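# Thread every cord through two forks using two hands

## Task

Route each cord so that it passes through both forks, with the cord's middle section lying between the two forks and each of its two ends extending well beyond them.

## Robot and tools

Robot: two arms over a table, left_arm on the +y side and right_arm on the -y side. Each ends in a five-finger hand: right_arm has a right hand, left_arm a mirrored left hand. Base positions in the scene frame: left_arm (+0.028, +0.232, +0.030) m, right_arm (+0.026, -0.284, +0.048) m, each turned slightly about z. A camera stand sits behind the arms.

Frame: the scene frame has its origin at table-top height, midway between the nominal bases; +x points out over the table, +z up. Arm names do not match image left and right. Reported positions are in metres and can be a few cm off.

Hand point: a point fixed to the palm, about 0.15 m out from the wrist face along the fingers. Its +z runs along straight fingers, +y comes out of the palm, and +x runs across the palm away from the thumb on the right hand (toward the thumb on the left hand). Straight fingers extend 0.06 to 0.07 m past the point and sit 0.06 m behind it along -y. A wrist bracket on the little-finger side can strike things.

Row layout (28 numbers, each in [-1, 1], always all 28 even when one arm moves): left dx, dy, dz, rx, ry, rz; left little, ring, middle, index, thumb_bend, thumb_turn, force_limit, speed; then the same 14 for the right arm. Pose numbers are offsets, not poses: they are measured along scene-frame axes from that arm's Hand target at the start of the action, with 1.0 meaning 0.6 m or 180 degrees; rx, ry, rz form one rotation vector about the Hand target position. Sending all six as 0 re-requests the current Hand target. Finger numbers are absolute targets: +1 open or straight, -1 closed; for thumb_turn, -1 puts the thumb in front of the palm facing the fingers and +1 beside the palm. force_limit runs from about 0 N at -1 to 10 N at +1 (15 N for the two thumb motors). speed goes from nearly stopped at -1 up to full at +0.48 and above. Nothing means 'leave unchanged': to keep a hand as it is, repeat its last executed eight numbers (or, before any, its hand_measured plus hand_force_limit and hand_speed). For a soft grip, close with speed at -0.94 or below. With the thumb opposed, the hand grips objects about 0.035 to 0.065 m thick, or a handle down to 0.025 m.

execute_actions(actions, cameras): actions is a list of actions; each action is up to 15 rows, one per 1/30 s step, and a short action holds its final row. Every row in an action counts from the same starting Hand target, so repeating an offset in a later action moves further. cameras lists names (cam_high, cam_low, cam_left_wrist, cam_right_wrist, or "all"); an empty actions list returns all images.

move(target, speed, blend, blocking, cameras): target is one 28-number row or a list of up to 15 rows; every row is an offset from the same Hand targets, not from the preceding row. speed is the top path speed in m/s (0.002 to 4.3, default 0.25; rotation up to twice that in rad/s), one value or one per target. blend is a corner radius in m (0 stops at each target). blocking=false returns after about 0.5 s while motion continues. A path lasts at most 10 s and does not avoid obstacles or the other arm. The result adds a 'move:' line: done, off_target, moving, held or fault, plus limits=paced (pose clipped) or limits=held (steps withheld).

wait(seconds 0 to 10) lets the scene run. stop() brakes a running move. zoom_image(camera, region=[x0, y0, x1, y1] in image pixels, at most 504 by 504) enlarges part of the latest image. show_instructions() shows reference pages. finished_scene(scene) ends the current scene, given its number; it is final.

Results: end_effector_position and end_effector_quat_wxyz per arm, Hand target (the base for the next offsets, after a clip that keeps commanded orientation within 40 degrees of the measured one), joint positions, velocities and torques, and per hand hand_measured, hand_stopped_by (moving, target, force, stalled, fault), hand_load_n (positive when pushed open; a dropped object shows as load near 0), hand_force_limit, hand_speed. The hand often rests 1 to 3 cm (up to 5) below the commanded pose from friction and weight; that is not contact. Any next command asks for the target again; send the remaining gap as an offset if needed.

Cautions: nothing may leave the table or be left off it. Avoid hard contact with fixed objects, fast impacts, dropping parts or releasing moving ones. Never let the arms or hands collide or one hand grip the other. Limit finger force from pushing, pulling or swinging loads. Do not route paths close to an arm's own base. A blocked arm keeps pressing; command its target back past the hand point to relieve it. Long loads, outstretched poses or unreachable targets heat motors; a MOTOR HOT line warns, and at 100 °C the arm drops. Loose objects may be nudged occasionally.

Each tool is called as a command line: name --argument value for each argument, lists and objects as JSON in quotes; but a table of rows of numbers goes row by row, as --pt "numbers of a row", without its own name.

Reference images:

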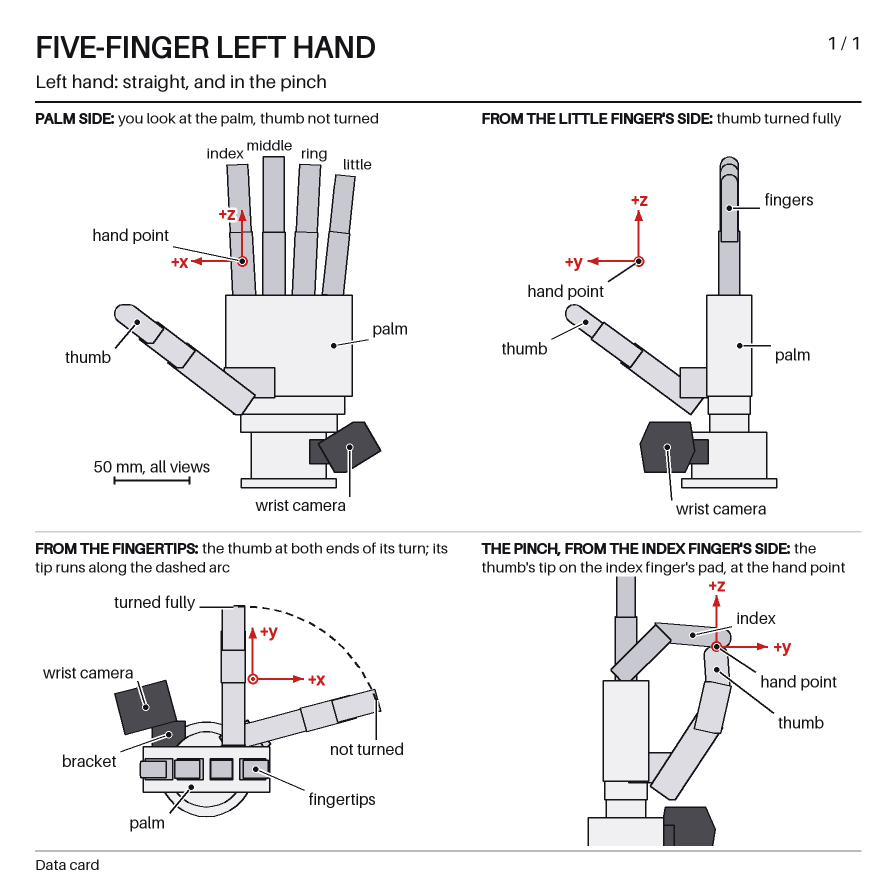

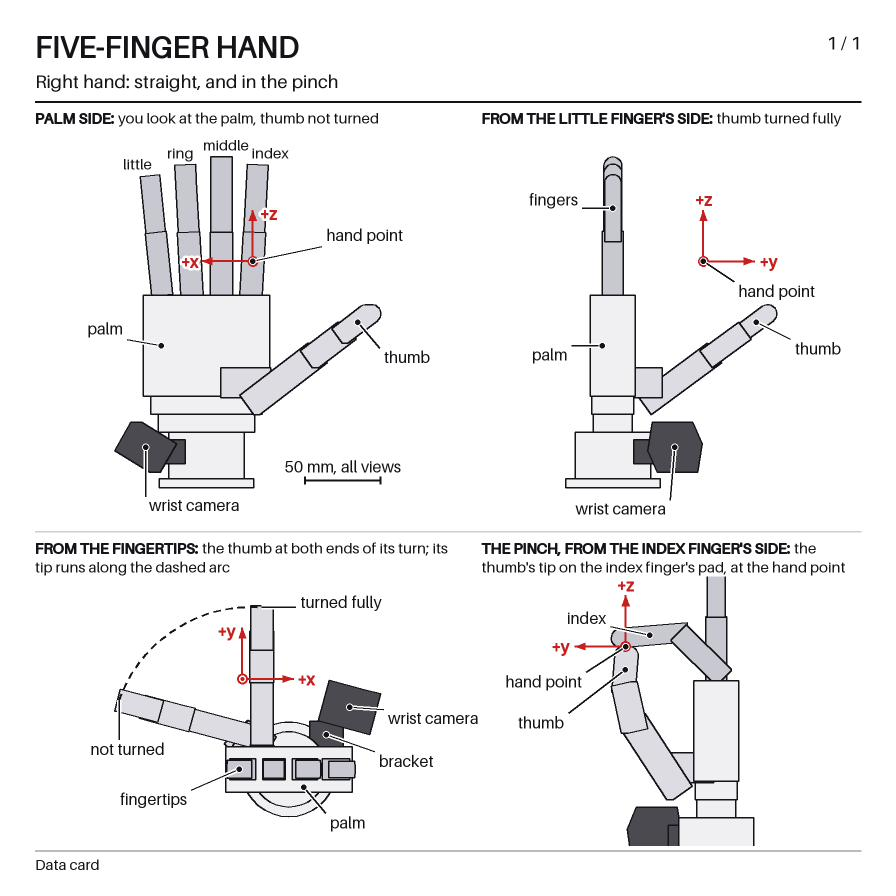

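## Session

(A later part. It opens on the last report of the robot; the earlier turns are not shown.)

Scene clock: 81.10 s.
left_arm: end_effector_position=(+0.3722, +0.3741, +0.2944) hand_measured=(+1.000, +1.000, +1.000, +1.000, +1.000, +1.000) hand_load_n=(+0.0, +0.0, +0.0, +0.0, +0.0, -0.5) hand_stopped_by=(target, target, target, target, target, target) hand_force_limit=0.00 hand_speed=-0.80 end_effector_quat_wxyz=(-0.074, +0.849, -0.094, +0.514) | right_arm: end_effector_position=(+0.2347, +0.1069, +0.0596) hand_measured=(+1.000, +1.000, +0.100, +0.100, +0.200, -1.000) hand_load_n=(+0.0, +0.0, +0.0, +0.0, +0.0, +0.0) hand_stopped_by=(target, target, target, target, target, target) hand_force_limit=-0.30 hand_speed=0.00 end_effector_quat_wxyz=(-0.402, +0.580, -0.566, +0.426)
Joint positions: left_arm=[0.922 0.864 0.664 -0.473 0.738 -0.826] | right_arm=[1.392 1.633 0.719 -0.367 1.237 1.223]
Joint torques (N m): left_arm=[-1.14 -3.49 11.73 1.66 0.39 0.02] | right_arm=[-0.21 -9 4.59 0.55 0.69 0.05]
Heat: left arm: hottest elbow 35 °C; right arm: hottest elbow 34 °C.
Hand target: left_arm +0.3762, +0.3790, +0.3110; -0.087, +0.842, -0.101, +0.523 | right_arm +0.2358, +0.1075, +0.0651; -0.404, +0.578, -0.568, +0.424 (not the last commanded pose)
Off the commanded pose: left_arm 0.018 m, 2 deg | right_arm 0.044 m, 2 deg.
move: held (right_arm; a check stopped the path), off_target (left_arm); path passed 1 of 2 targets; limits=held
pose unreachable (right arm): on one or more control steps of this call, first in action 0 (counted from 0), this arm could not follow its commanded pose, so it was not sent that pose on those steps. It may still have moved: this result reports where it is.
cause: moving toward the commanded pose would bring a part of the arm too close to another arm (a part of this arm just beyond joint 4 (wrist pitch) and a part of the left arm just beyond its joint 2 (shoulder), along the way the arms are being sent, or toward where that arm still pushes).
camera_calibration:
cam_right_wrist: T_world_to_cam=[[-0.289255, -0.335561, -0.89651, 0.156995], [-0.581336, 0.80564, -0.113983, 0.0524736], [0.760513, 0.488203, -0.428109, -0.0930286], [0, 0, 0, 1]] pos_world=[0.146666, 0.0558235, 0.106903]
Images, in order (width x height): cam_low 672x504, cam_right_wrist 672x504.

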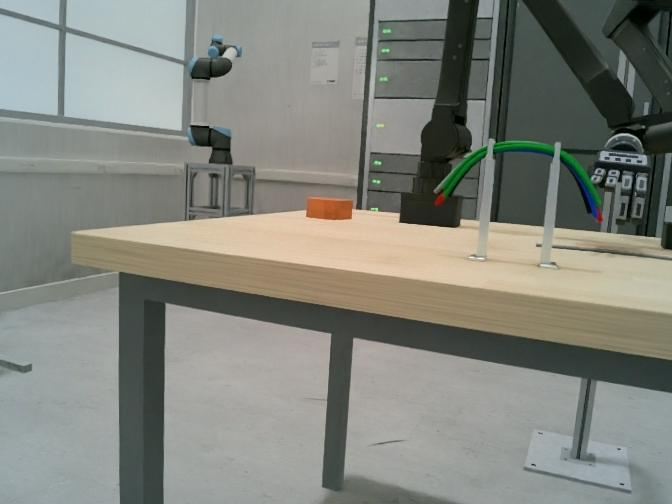

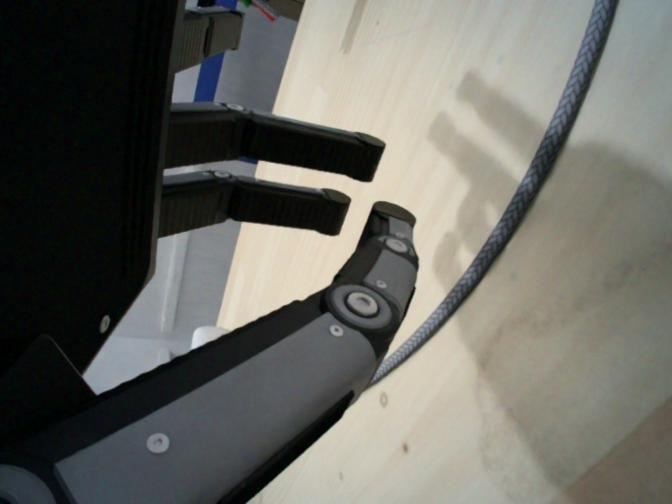

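move --target '[0.10,-0.167,0,0,0,0,1,1,1,1,1,1,0,-0.8,0,0,0,0,0,0,1,1,0.1,0.1,0.2,-1,-0.3,0]' --cameras '["cam_high"]' --speed 0.25

Scene clock: 91.10 s.
left_arm: end_effector_position=(+0.4331, +0.2812, +0.3123) hand_measured=(+1.000, +1.000, +1.000, +1.000, +1.000, +1.000) hand_load_n=(+0.0, +0.0, +0.0, +0.0, +0.0, +0.0) hand_stopped_by=(target, target, target, target, target, target) hand_force_limit=0.00 hand_speed=-0.80 end_effector_quat_wxyz=(-0.090, +0.844, -0.102, +0.519) | right_arm: end_effector_position=(+0.2347, +0.1069, +0.0596) hand_measured=(+1.000, +1.000, +0.100, +0.100, +0.200, -1.000) hand_load_n=(+0.0, -0.5, +0.0, +0.0, +0.0, +0.0) hand_stopped_by=(target, target, target, target, target, target) hand_force_limit=-0.30 hand_speed=0.00 end_effector_quat_wxyz=(-0.402, +0.580, -0.566, +0.426)
Joint positions: left_arm=[0.476 0.79 0.646 -0.349 0.352 -1.097] | right_arm=[1.392 1.633 0.719 -0.367 1.237 1.223]
Joint torques (N m): left_arm=[-2.26 -2.43 9.09 2.76 -0.03 -0.03] | right_arm=[-0.32 -9.17 4.52 0.43 0.65 0.07]
Heat: left arm: hottest elbow 35 °C; right arm: hottest elbow 34 °C.
Hand target: left_arm +0.4362, +0.2789, +0.3112; -0.087, +0.842, -0.101, +0.523 | right_arm +0.2358, +0.1075, +0.0651; -0.404, +0.578, -0.568, +0.424
Off the commanded pose: left_arm 0.004 m, 1 deg | right_arm 0.006 m, 0 deg.
move: done
Images, in order (width x height): cam_high 672x504.

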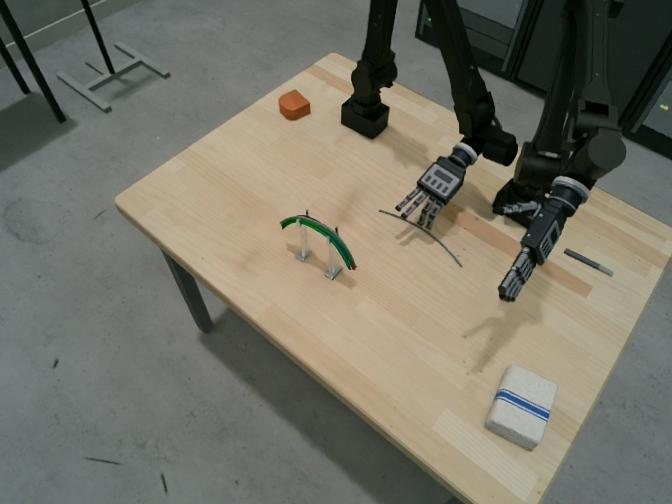

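zoom_image --camera "cam_high" --region '[480, 200, 660, 335]'

Scaled by 2.800 from the camera's 672x504 image, which has a finer 960x720 frame.

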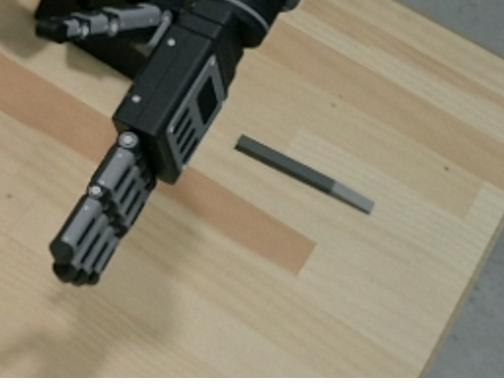

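move --target '[0,0,0,0,0,0,1,1,1,1,1,1,0,-0.8,-0.0205,0.0175,-0.075,0,0,0,1,1,0.1,0.1,0.2,-1,-0.3,0]' --cameras '["cam_low", "cam_right_wrist"]' --speed 0.08

zoom_image --camera "cam_right_wrist" --region '[280, 100, 500, 300]'

Scene clock: 97.30 s.
left_arm: end_effector_position=(+0.4331, +0.2812, +0.3123) hand_measured=(+1.000, +1.000, +1.000, +1.000, +1.000, +1.000) hand_load_n=(+0.0, +0.0, +0.0, +0.0, +0.0, -0.5) hand_stopped_by=(target, target, target, target, target, target) hand_force_limit=0.00 hand_speed=-0.80 end_effector_quat_wxyz=(-0.090, +0.844, -0.101, +0.519) | right_arm: end_effector_position=(+0.2337, +0.1042, +0.0496) hand_measured=(+1.000, +1.000, +0.100, +0.100, +0.200, -1.000) hand_load_n=(+0.0, +0.0, +0.0, +0.0, +0.0, +0.0) hand_stopped_by=(target, target, target, target, target, target) hand_force_limit=-0.30 hand_speed=0.00 end_effector_quat_wxyz=(-0.396, +0.584, -0.563, +0.430)
Joint positions: left_arm=[0.476 0.79 0.646 -0.349 0.352 -1.098] | right_arm=[1.394 1.658 0.718 -0.367 1.238 1.234]
Joint torques (N m): left_arm=[-2.32 -1.85 8.98 2.55 -0.02 -0.08] | right_arm=[-0.5 -9.23 4.37 0.53 0.7 0.05]
Heat: left arm: hottest elbow 36 °C; right arm: hottest elbow 33 °C.
Hand target: left_arm +0.4362, +0.2789, +0.3112; -0.087, +0.842, -0.101, +0.523 | right_arm +0.2344, +0.1062, +0.0557; -0.400, +0.581, -0.566, +0.427 (not the last commanded pose)
Off the commanded pose: left_arm 0.004 m, 0 deg | right_arm 0.034 m, 1 deg.
move: held (right_arm; a check stopped the path); limits=held
pose unreachable (right arm): on one or more control steps of this call, first in action 0 (counted from 0), this arm could not follow its commanded pose, so it was not sent that pose on those steps. It may still have moved: this result reports where it is.
cause: moving toward the commanded pose would bring a part of the arm too close to another arm (a part of this arm just beyond joint 4 (wrist pitch) and a part of the left arm just beyond its joint 2 (shoulder), along the way the arms are being sent, or toward where that arm still pushes).
camera_calibration:
cam_right_wrist: T_world_to_cam=[[-0.291891, -0.350127, -0.890062, 0.148736], [-0.580526, 0.804424, -0.126059, 0.0534038], [0.760124, 0.479909, -0.438062, -0.0937342], [0, 0, 0, 1]] pos_world=[0.145667, 0.054101, 0.0980549]
Images, in order (width x height): cam_low 672x504, cam_right_wrist 672x504.

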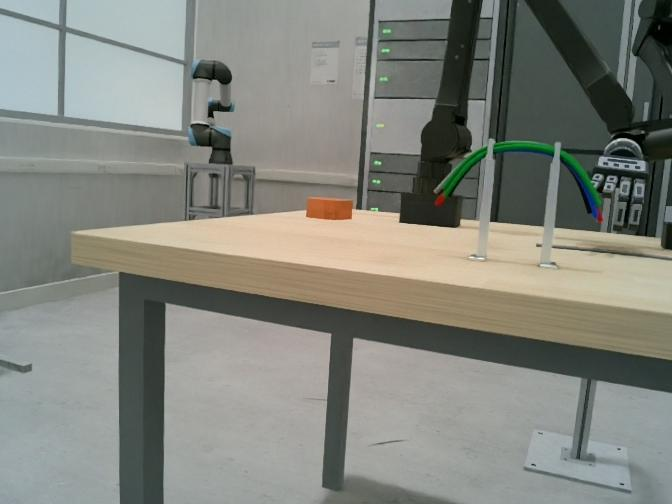

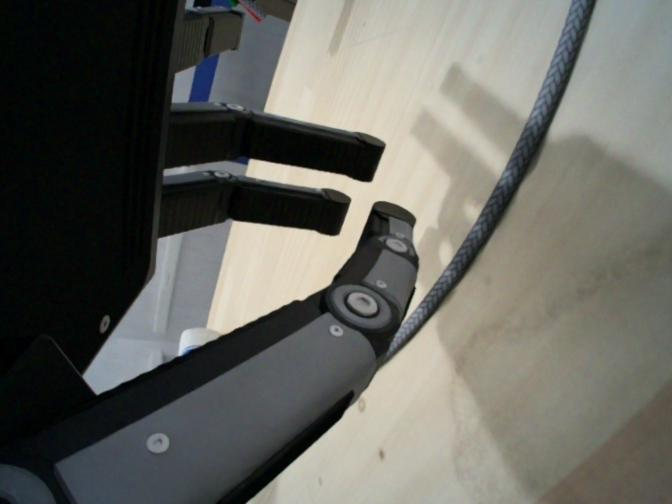

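Scaled by 2.291 from the camera's 672x504 image, which has a finer 960x720 frame.

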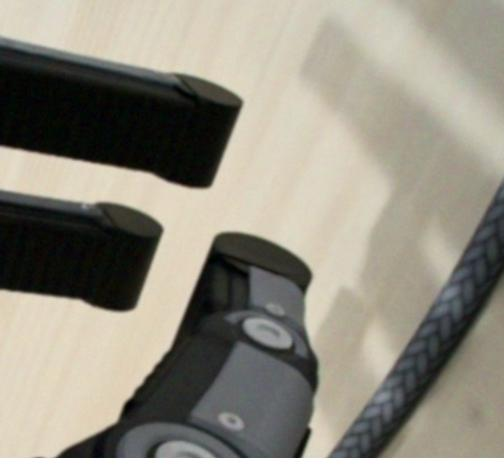

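move --target '[0,0,0,0,0,0,1,1,1,1,1,1,0,-0.8,-0.015,0.003,-0.03,0,0,0.078,1,1,0.1,0.1,0.2,-1,-0.3,0]' --cameras '["cam_low", "cam_right_wrist"]' --speed 0.08

Scene clock: 103.93 s.
left_arm: end_effector_position=(+0.4331, +0.2812, +0.3123) hand_measured=(+1.000, +1.000, +1.000, +1.000, +1.000, +1.000) hand_load_n=(+0.0, +0.0, +0.0, +0.0, +0.0, +0.0) hand_stopped_by=(target, target, target, target, target, target) hand_force_limit=0.00 hand_speed=-0.80 end_effector_quat_wxyz=(-0.090, +0.844, -0.101, +0.519) | right_arm: end_effector_position=(+0.2210, +0.1072, +0.0330) hand_measured=(+1.000, +1.000, +0.100, +0.100, +0.200, -1.000) hand_load_n=(-0.5, +0.0, +0.0, +0.0, +0.0, +0.0) hand_stopped_by=(target, target, target, target, target, target) hand_force_limit=-0.30 hand_speed=0.00 end_effector_quat_wxyz=(-0.446, +0.649, -0.489, +0.375)
Joint positions: left_arm=[0.476 0.79 0.646 -0.349 0.352 -1.098] | right_arm=[1.385 1.638 0.506 0.35 1.098 0.669]
Joint torques (N m): left_arm=[-2.26 -1.9 9.01 2.62 0.03 -0.06] | right_arm=[-0.79 -7.88 3.74 1.77 0.37 -0.06]
Heat: left arm: hottest elbow 36 °C; right arm: hottest elbow 33 °C.
Hand target: left_arm +0.4362, +0.2789, +0.3112; -0.087, +0.842, -0.101, +0.523 | right_arm +0.2255, +0.1080, +0.0379; -0.450, +0.645, -0.491, +0.375
Off the commanded pose: left_arm 0.004 m, 0 deg | right_arm 0.007 m, 1 deg.
move: done
camera_calibration:
cam_right_wrist: T_world_to_cam=[[-0.202709, -0.408037, -0.890177, 0.117714], [-0.760807, 0.637943, -0.119169, 0.0989893], [0.616508, 0.653096, -0.439754, -0.0796257], [0, 0, 0, 1]] pos_world=[0.148263, 0.0368853, 0.0815668]
Images, in order (width x height): cam_low 672x504, cam_right_wrist 672x504.

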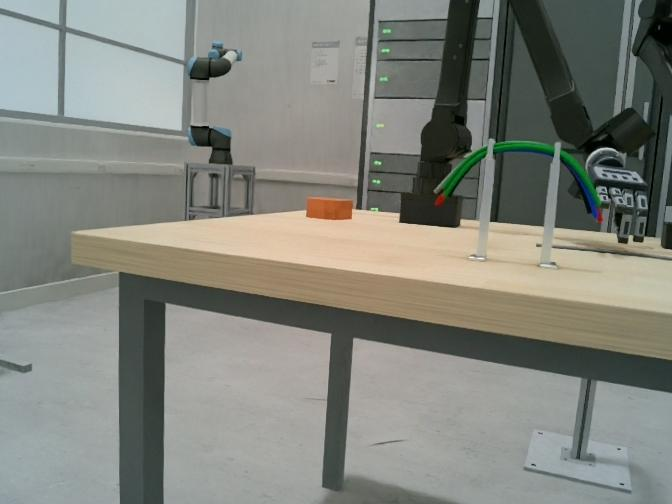

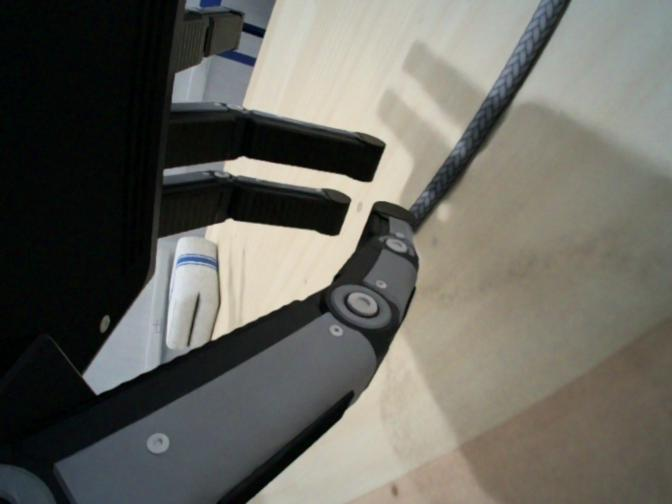

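move --target '[0,0,0,0,0,0,1,1,1,1,1,1,0,-0.8,0.003,0.003,-0.045,0,0,0,1,1,0.1,0.1,0.2,-1,-0.3,0]' --cameras '["cam_low", "cam_right_wrist"]' --speed 0.05

zoom_image --camera "cam_right_wrist" --region '[280, 100, 500, 300]'

zoom_image --camera "cam_low" --region '[552, 160, 672, 270]'

Scene clock: 110.00 s.
left_arm: end_effector_position=(+0.4331, +0.2812, +0.3123) hand_measured=(+1.000, +1.000, +1.000, +1.000, +1.000, +1.000) hand_load_n=(+0.0, +0.0, +0.0, +0.0, +0.0, +0.0) hand_stopped_by=(target, target, target, target, target, target) hand_force_limit=0.00 hand_speed=-0.80 end_effector_quat_wxyz=(-0.090, +0.844, -0.101, +0.519) | right_arm: end_effector_position=(+0.2231, +0.1125, +0.0145) hand_measured=(+1.000, +1.000, +0.100, +0.100, +0.200, -1.000) hand_load_n=(+0.0, +0.0, +0.0, +0.0, +0.0, +0.0) hand_stopped_by=(target, target, target, target, target, target) hand_force_limit=-0.30 hand_speed=0.00 end_effector_quat_wxyz=(-0.453, +0.644, -0.492, +0.371)
Joint positions: left_arm=[0.476 0.79 0.646 -0.349 0.352 -1.098] | right_arm=[1.38 1.723 0.506 0.462 1.094 0.661]
Joint torques (N m): left_arm=[-2.2 -1.67 9.14 2.61 -0.03 -0.05] | right_arm=[-1.26 -6.83 3.08 1.73 0.36 -0.1]
Heat: left arm: hottest elbow 36 °C; right arm: hottest elbow 33 °C.
Hand target: left_arm +0.4362, +0.2789, +0.3112; -0.087, +0.842, -0.101, +0.523 | right_arm +0.2273, +0.1098, +0.0108; -0.450, +0.645, -0.491, +0.375
Off the commanded pose: left_arm 0.004 m, 0 deg | right_arm 0.006 m, 1 deg.
move: done
camera_calibration:
cam_right_wrist: T_world_to_cam=[[-0.200285, -0.389535, -0.898971, 0.101329], [-0.760922, 0.639839, -0.107722, 0.0946513], [0.617158, 0.662472, -0.424556, -0.0938947], [0, 0, 0, 1]] pos_world=[0.150265, 0.0411122, 0.0614241]
Images, in order (width x height): cam_low 672x504, cam_right_wrist 672x504.

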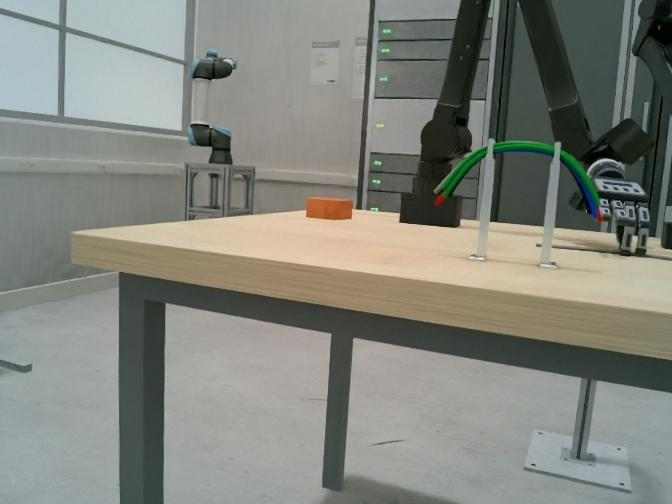

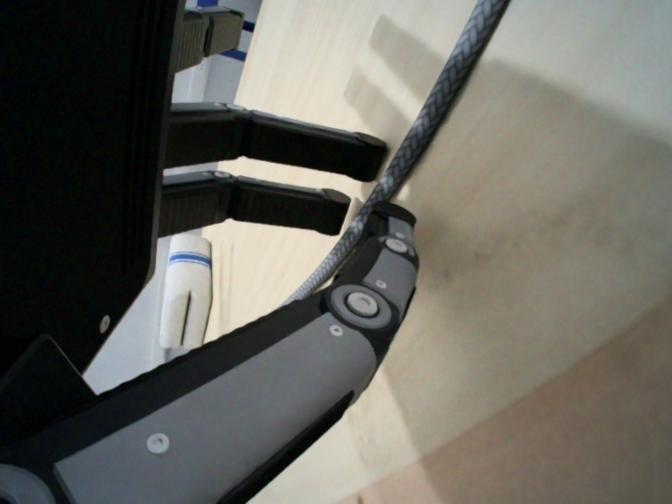

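Scaled by 2.291 from the camera's 672x504 image, which has a finer 960x720 frame.

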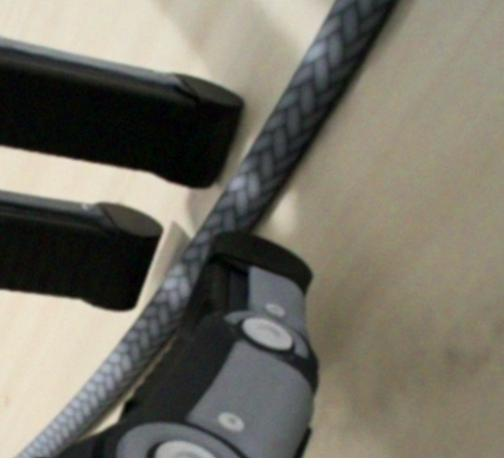

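Scaled by 4.200 from the camera's 672x504 image, which has a finer 960x720 frame.

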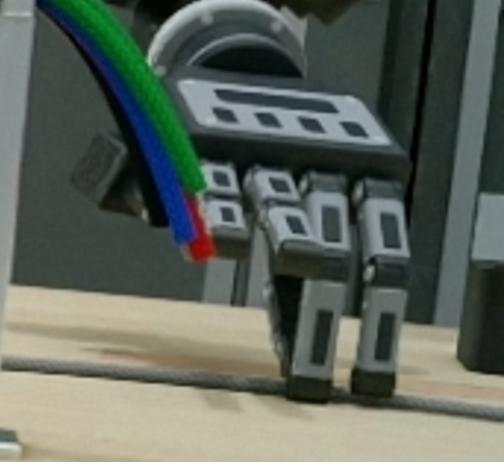

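move --target '[0,0,0,0,0,0,1,1,1,1,1,1,0,-0.8,0.003,-0.009,-0.020,0,0,0,1,1,0.1,0.1,0.2,-1,-0.3,0]' --cameras '["cam_low", "cam_right_wrist"]' --speed 0.05

zoom_image --camera "cam_right_wrist" --region '[280, 100, 500, 300]'

zoom_image --camera "cam_low" --region '[552, 160, 672, 270]'

Scene clock: 121.23 s.
left_arm: end_effector_position=(+0.4331, +0.2812, +0.3123) hand_measured=(+1.000, +1.000, +1.000, +1.000, +1.000, +1.000) hand_load_n=(+0.0, +0.0, +0.0, +0.0, +0.0, +0.0) hand_stopped_by=(target, target, target, target, target, target) hand_force_limit=0.00 hand_speed=-0.80 end_effector_quat_wxyz=(-0.090, +0.844, -0.101, +0.519) | right_arm: end_effector_position=(+0.2240, +0.1132, +0.0135) hand_measured=(+1.000, +1.000, +0.100, +0.100, +0.200, -1.000) hand_load_n=(+0.0, +0.0, -3.5, +0.0, +0.0, +0.0) hand_stopped_by=(target, target, target, target, target, target) hand_force_limit=-0.30 hand_speed=0.00 end_effector_quat_wxyz=(-0.465, +0.636, -0.495, +0.367)
Joint positions: left_arm=[0.476 0.79 0.646 -0.349 0.352 -1.098] | right_arm=[1.38 1.742 0.492 0.536 1.097 0.65]
Joint torques (N m): left_arm=[-2.08 -1.85 9.11 2.76 0.01 -0.09] | right_arm=[-1.32 -5.54 2.82 1.5 0.03 -0.09]
Heat: left arm: hottest elbow 36 °C; right arm: hottest elbow 33 °C.
Hand target: left_arm +0.4362, +0.2789, +0.3112; -0.087, +0.842, -0.101, +0.523 | right_arm +0.2290, +0.1043, -0.0013; -0.449, +0.646, -0.490, +0.375
Off the commanded pose: left_arm 0.004 m, 0 deg | right_arm 0.018 m, 2 deg.
move: off_target (right_arm)
camera_calibration:
cam_right_wrist: T_world_to_cam=[[-0.191127, -0.362789, -0.91206, 0.0960297], [-0.760481, 0.642211, -0.0960887, 0.0942197], [0.620595, 0.67524, -0.398639, -0.0979192], [0, 0, 0, 1]] pos_world=[0.150774, 0.0404486, 0.057604]
Images, in order (width x height): cam_low 672x504, cam_right_wrist 672x504.

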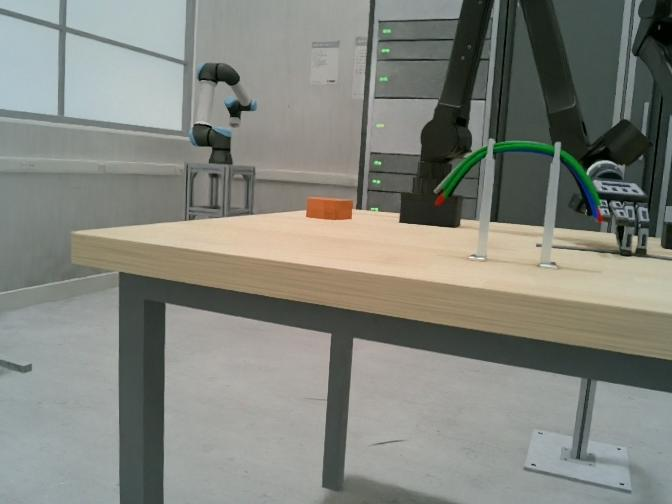

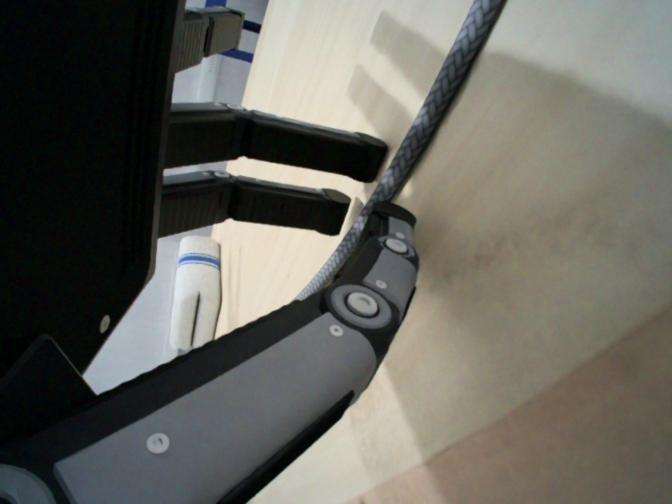

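Scaled by 2.291 from the camera's 672x504 image, which has a finer 960x720 frame.

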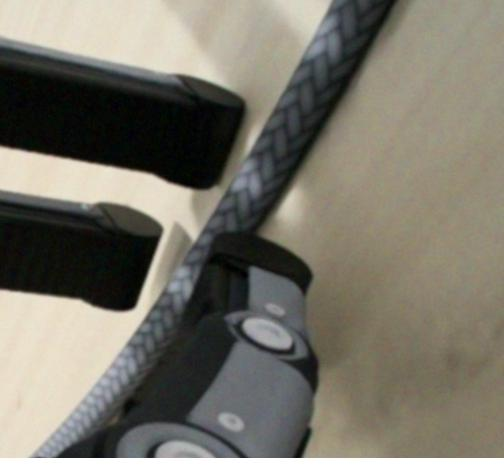

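Scaled by 4.200 from the camera's 672x504 image, which has a finer 960x720 frame.

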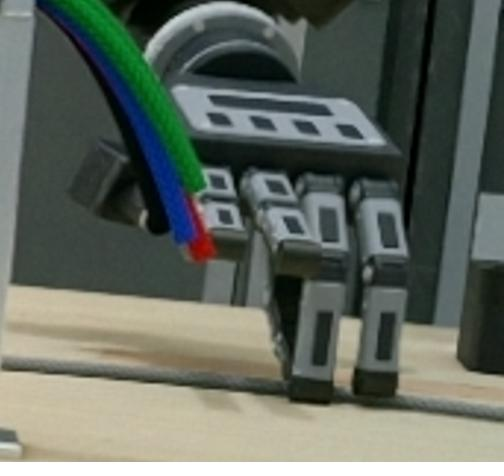

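move --target '[0,0,0,0,0,0,1,1,1,1,1,1,0,-0.8,0,0,0,0,0,0,1,1,-0.7,-0.7,0.2,-1,-0.1,-0.7]' --cameras '["cam_low", "cam_right_wrist"]' --speed 0.05

zoom_image --camera "cam_right_wrist" --region '[280, 100, 500, 300]'

zoom_image --camera "cam_low" --region '[552, 160, 672, 270]'

Scene clock: 126.20 s.
left_arm: end_effector_position=(+0.4331, +0.2812, +0.3123) hand_measured=(+1.000, +1.000, +1.000, +1.000, +1.000, +1.000) hand_load_n=(+0.0, +0.0, +0.0, +0.0, -0.5, +0.0) hand_stopped_by=(target, target, target, target, target, target) hand_force_limit=0.00 hand_speed=-0.80 end_effector_quat_wxyz=(-0.090, +0.844, -0.101, +0.519) | right_arm: end_effector_position=(+0.2312, +0.1115, +0.0143) hand_measured=(+1.000, +1.000, -0.226, -0.310, +0.200, -1.000) hand_load_n=(+0.0, +0.0, +5.0, +6.0, +1.5, -4.0) hand_stopped_by=(target, target, force, force, target, target) hand_force_limit=-0.10 hand_speed=-0.70 end_effector_quat_wxyz=(-0.466, +0.629, -0.502, +0.369)
Joint positions: left_arm=[0.476 0.79 0.646 -0.349 0.352 -1.098] | right_arm=[1.363 1.746 0.493 0.55 1.099 0.65]
Joint torques (N m): left_arm=[-2.08 -1.61 9.21 2.59 -0.04 -0.08] | right_arm=[-0.26 -5.36 2.58 1.17 -0.04 -0.09]
Heat: left arm: hottest elbow 36 °C; right arm: hottest elbow 33 °C.
Hand target: left_arm +0.4362, +0.2789, +0.3112; -0.087, +0.842, -0.101, +0.523 | right_arm +0.2290, +0.1044, -0.0012; -0.450, +0.645, -0.490, +0.375
Off the commanded pose: left_arm 0.004 m, 0 deg | right_arm 0.017 m, 3 deg.
move: off_target (right_arm)
camera_calibration:
cam_right_wrist: T_world_to_cam=[[-0.195341, -0.350437, -0.915989, 0.0971945], [-0.748396, 0.656881, -0.0917073, 0.0964402], [0.633833, 0.667608, -0.390582, -0.103289], [0, 0, 0, 1]] pos_world=[0.156629, 0.0396672, 0.0575306]
Images, in order (width x height): cam_low 672x504, cam_right_wrist 672x504.

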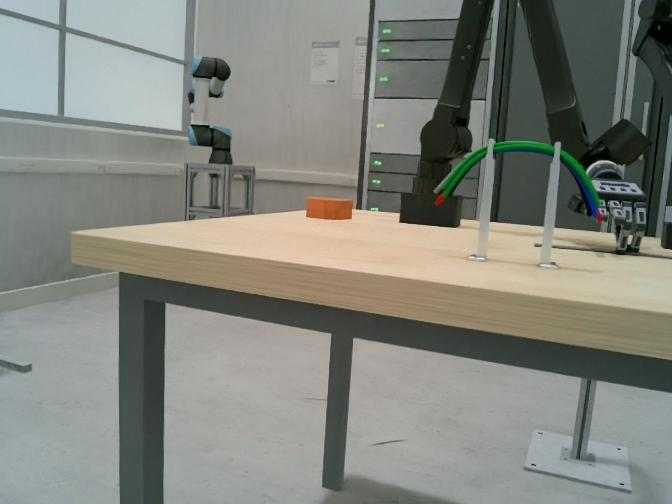

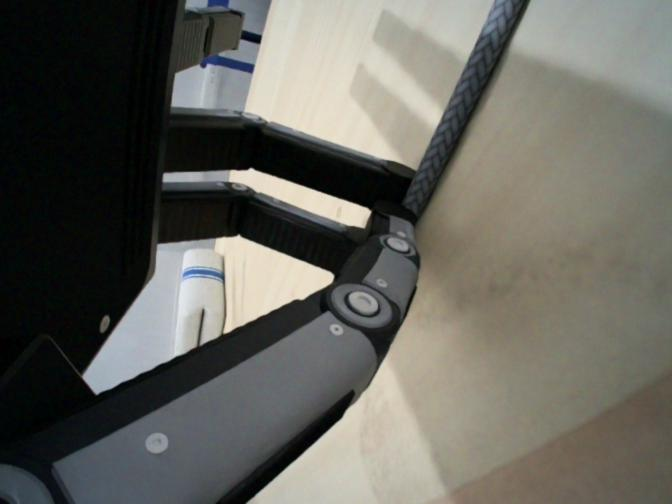

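Scaled by 2.291 from the camera's 672x504 image, which has a finer 960x720 frame.

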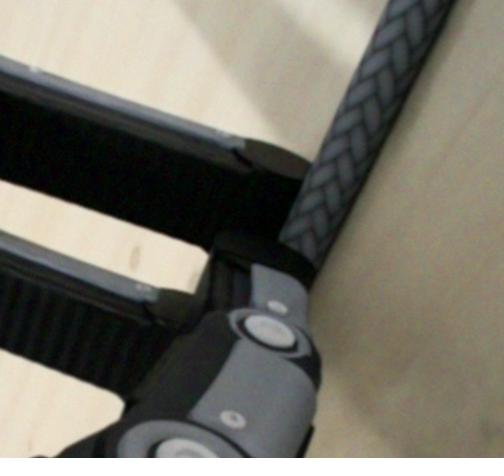

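Scaled by 4.200 from the camera's 672x504 image, which has a finer 960x720 frame.

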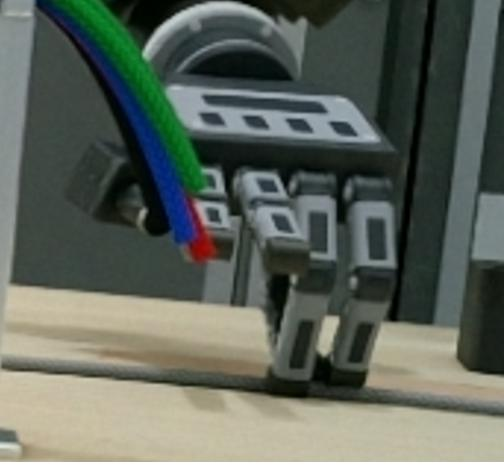

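move --target '[0,0,0,0,0,0,1,1,1,1,1,1,0,-0.8,0.0,0.01,0.08,0,0,0,1,1,-0.7,-0.7,0.2,-1,-0.1,-0.7]' --cameras '["cam_high", "cam_low", "cam_right_wrist"]' --speed 0.06

Scene clock: 130.37 s.
left_arm: end_effector_position=(+0.4331, +0.2812, +0.3123) hand_measured=(+1.000, +1.000, +1.000, +1.000, +1.000, +1.000) hand_load_n=(+0.0, +0.0, +0.0, +0.0, +0.0, +0.0) hand_stopped_by=(target, target, target, target, target, target) hand_force_limit=0.00 hand_speed=-0.80 end_effector_quat_wxyz=(-0.090, +0.844, -0.101, +0.519) | right_arm: end_effector_position=(+0.2281, +0.0991, +0.0355) hand_measured=(+1.000, +1.000, -0.226, -0.310, +0.200, -1.000) hand_load_n=(+0.0, +0.0, +0.0, +6.5, +1.5, -4.5) hand_stopped_by=(target, target, force, force, target, target) hand_force_limit=-0.10 hand_speed=-0.70 end_effector_quat_wxyz=(-0.440, +0.650, -0.489, +0.380)
Joint positions: left_arm=[0.476 0.79 0.646 -0.349 0.352 -1.098] | right_arm=[1.363 1.619 0.493 0.354 1.089 0.645]
Joint torques (N m): left_arm=[-2.37 -1.03 9.22 2.77 0.01 -0.11] | right_arm=[-0.26 -8.18 5.34 1.13 0.4 -0.02]
Heat: left arm: hottest elbow 36 °C; right arm: hottest elbow 33 °C.
Hand target: left_arm +0.4362, +0.2789, +0.3112; -0.087, +0.842, -0.101, +0.523 | right_arm +0.2290, +0.1104, +0.0468; -0.450, +0.646, -0.490, +0.375
Off the commanded pose: left_arm 0.004 m, 0 deg | right_arm 0.016 m, 1 deg.
move: off_target (right_arm)
camera_calibration:
cam_right_wrist: T_world_to_cam=[[-0.205819, -0.417009, -0.885292, 0.119548], [-0.755653, 0.642544, -0.126985, 0.108491], [0.621793, 0.642838, -0.447362, -0.0775163], [0, 0, 0, 1]] pos_world=[0.154786, 0.0299726, 0.0849335]
Images, in order (width x height): cam_high 672x504, cam_low 672x504, cam_right_wrist 672x504.

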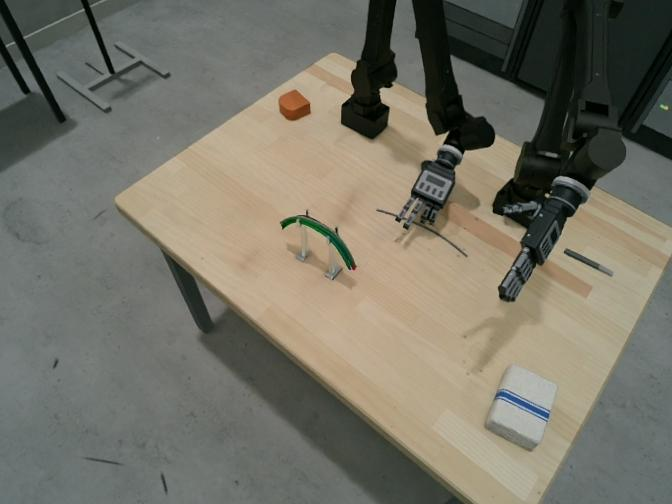

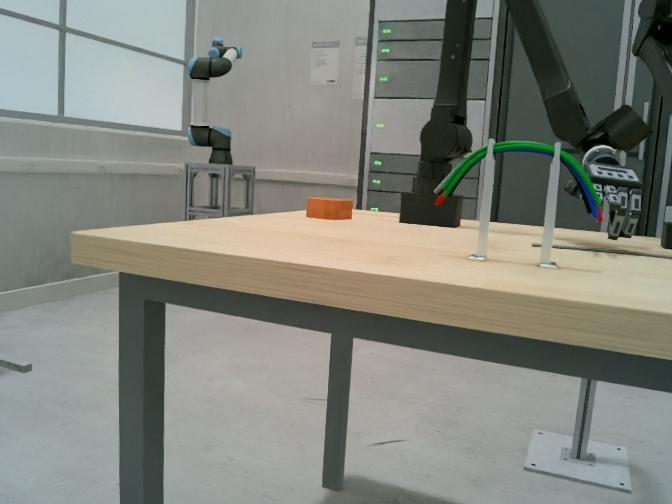

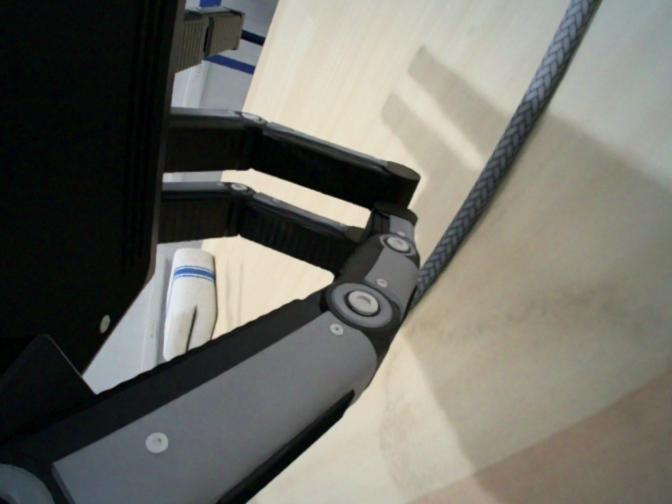

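move --pt "0 0 0 0 0 0 1 1 1 1 1 1 0 -0.8 -0.018 -0.015 0 0 0 0 1 1 1 0.1 0.2 -1 -0.1 0.2" --pt "0 0 0 0 0 0 1 1 1 1 1 1 0 -0.8 -0.018 -0.0173 -0.055 0 0 0 1 1 1 0.1 0.2 -1 -0.1 0.2" --cameras '["cam_low", "cam_right_wrist"]' --speed 0.06

zoom_image --camera "cam_right_wrist" --region '[280, 100, 500, 300]'

zoom_image --camera "cam_low" --region '[552, 160, 672, 270]'

Scene clock: 154.37 s.
left_arm: end_effector_position=(+0.4331, +0.2812, +0.3123) hand_measured=(+1.000, +1.000, +1.000, +1.000, +1.000, +1.000) hand_load_n=(+0.0, +0.0, +0.0, +0.0, -0.5, +0.0) hand_stopped_by=(target, target, target, target, target, target) hand_force_limit=0.00 hand_speed=-0.80 end_effector_quat_wxyz=(-0.090, +0.844, -0.101, +0.519) | right_arm: end_effector_position=(+0.2216, +0.0975, +0.0156) hand_measured=(+1.000, +1.000, +1.000, +0.100, +0.200, -1.000) hand_load_n=(+0.0, +0.0, +0.0, +0.0, +0.0, +0.0) hand_stopped_by=(target, target, target, target, target, target) hand_force_limit=-0.10 hand_speed=0.20 end_effector_quat_wxyz=(-0.444, +0.648, -0.490, +0.379)
Joint positions: left_arm=[0.476 0.79 0.646 -0.349 0.352 -1.098] | right_arm=[1.382 1.692 0.48 0.425 1.105 0.671]
Joint torques (N m): left_arm=[-1.96 -1.9 9.13 2.69 -0.03 -0.11] | right_arm=[0.5 -6.71 3.15 1.84 0.61 0.2]
Heat: left arm: hottest elbow 36 °C; right arm: hottest elbow 33 °C.
Hand target: left_arm +0.4362, +0.2789, +0.3112; -0.087, +0.842, -0.101, +0.523 | right_arm +0.2182, +0.1000, +0.0138; -0.450, +0.646, -0.490, +0.375
Off the commanded pose: left_arm 0.004 m, 0 deg | right_arm 0.005 m, 1 deg.
move: done
camera_calibration:
cam_right_wrist: T_world_to_cam=[[-0.202727, -0.40923, -0.889625, 0.0985286], [-0.755526, 0.643322, -0.123762, 0.101962], [0.622963, 0.647045, -0.439603, -0.0821552], [0, 0, 0, 1]] pos_world=[0.148189, 0.0278844, 0.0641568]
Images, in order (width x height): cam_low 672x504, cam_right_wrist 672x504.

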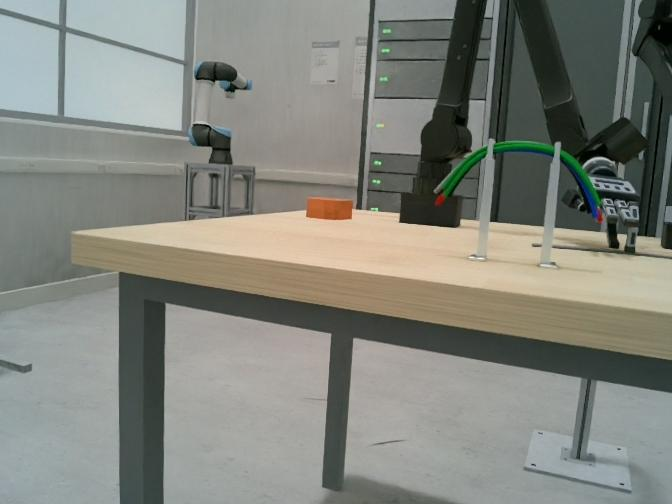

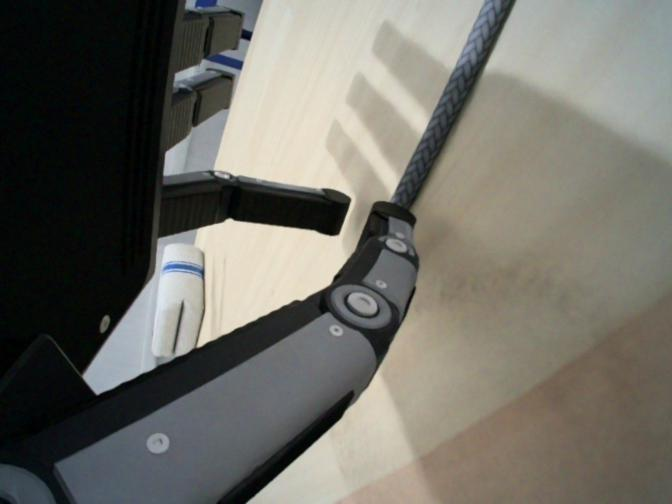

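Scaled by 2.291 from the camera's 672x504 image, which has a finer 960x720 frame.

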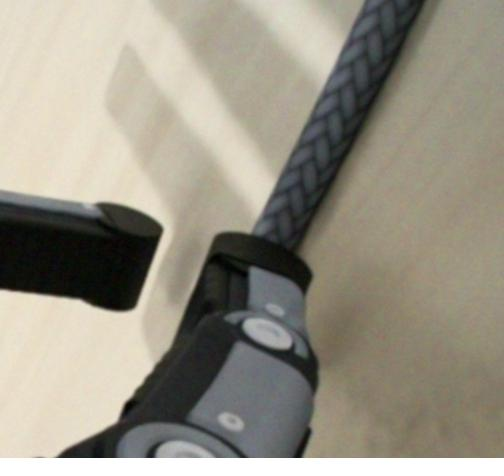

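Scaled by 4.200 from the camera's 672x504 image, which has a finer 960x720 frame.

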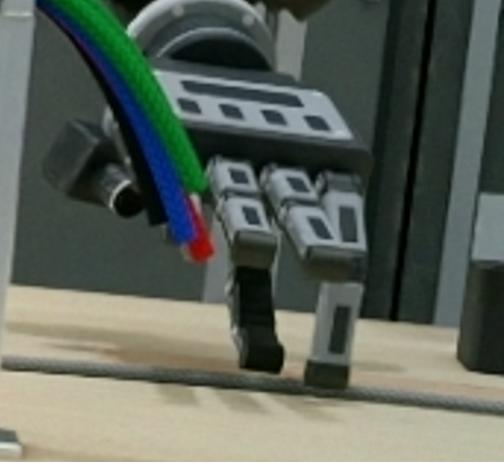

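move --pt "0 0 0 0 0 0 1 1 1 1 1 1 0 -0.8 0.003 0 0.03 0 0 0 1 1 -0.05 -0.1 0.3 -1 -0.1 0.2" --pt "0 0 0 0 0 0 1 1 1 1 1 1 0 -0.8 0.007 0.0 0.03 0 0 0 1 1 -0.05 -0.1 0.3 -1 -0.1 0.2" --pt "0 0 0 0 0 0 1 1 1 1 1 1 0 -0.8 0.007 0.0 -0.015 0 0 0 1 1 -0.05 -0.1 0.3 -1 -0.1 0.2" --cameras '["cam_low", "cam_right_wrist"]' --speed 0.06

zoom_image --camera "cam_right_wrist" --region '[280, 100, 500, 300]'

zoom_image --camera "cam_low" --region '[552, 160, 672, 270]'

Scene clock: 169.03 s.
left_arm: end_effector_position=(+0.4331, +0.2812, +0.3123) hand_measured=(+1.000, +1.000, +1.000, +1.000, +1.000, +1.000) hand_load_n=(+0.0, +0.0, +0.0, +0.0, +0.0, +0.0) hand_stopped_by=(target, target, target, target, target, target) hand_force_limit=0.00 hand_speed=-0.80 end_effector_quat_wxyz=(-0.090, +0.844, -0.101, +0.519) | right_arm: end_effector_position=(+0.2232, +0.1013, +0.0148) hand_measured=(+1.000, +1.000, -0.050, -0.100, +0.300, -1.000) hand_load_n=(+0.0, +0.0, -2.5, +0.0, +0.0, +0.0) hand_stopped_by=(target, target, target, target, target, target) hand_force_limit=-0.10 hand_speed=0.20 end_effector_quat_wxyz=(-0.456, +0.638, -0.495, +0.376)
Joint positions: left_arm=[0.476 0.79 0.646 -0.349 0.352 -1.098] | right_arm=[1.382 1.716 0.477 0.486 1.112 0.668]
Joint torques (N m): left_arm=[-1.9 -1.44 9.21 2.69 0.03 -0.08] | right_arm=[-0.15 -5.6 2.92 1.69 0.01 -0.01]
Heat: left arm: hottest elbow 36 °C; right arm: hottest elbow 33 °C.
Hand target: left_arm +0.4362, +0.2789, +0.3112; -0.087, +0.842, -0.101, +0.523 | right_arm +0.2224, +0.0999, +0.0048; -0.450, +0.646, -0.490, +0.375
Off the commanded pose: left_arm 0.004 m, 0 deg | right_arm 0.010 m, 1 deg.
move: done
camera_calibration:
cam_right_wrist: T_world_to_cam=[[-0.195319, -0.380937, -0.903736, 0.0953543], [-0.751659, 0.65005, -0.111553, 0.0989064], [0.629968, 0.657513, -0.413301, -0.0889657], [0, 0, 0, 1]] pos_world=[0.149014, 0.0305259, 0.0604387]
Images, in order (width x height): cam_low 672x504, cam_right_wrist 672x504.

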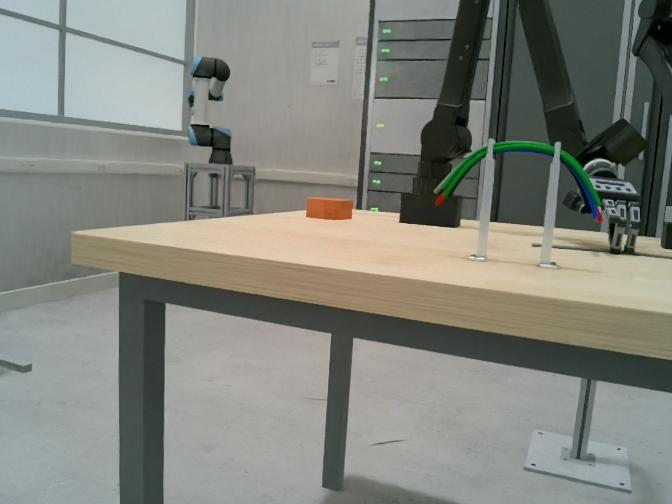

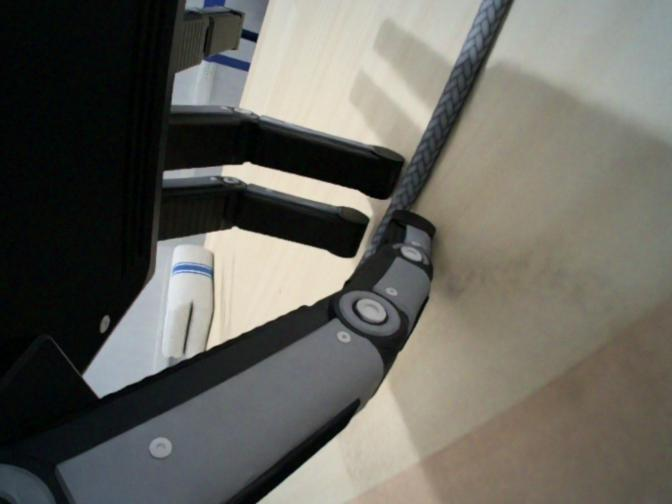

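Scaled by 2.291 from the camera's 672x504 image, which has a finer 960x720 frame.

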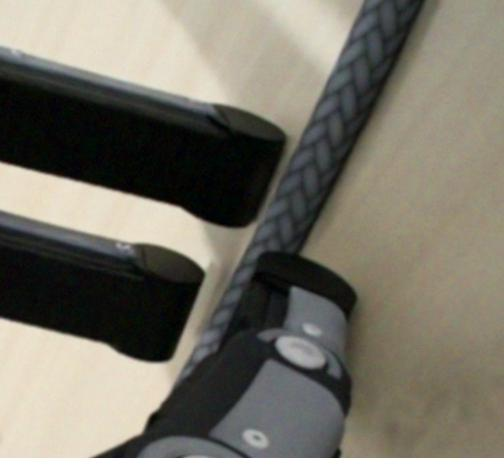

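Scaled by 4.200 from the camera's 672x504 image, which has a finer 960x720 frame.

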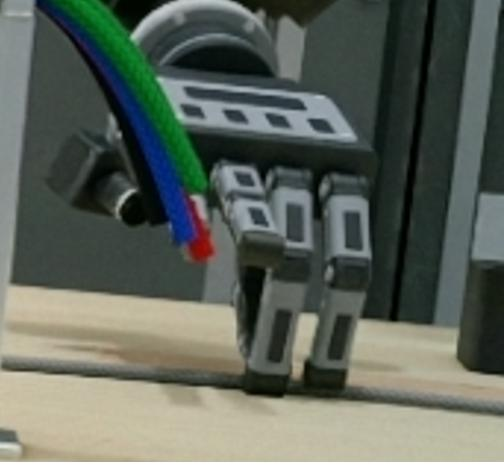

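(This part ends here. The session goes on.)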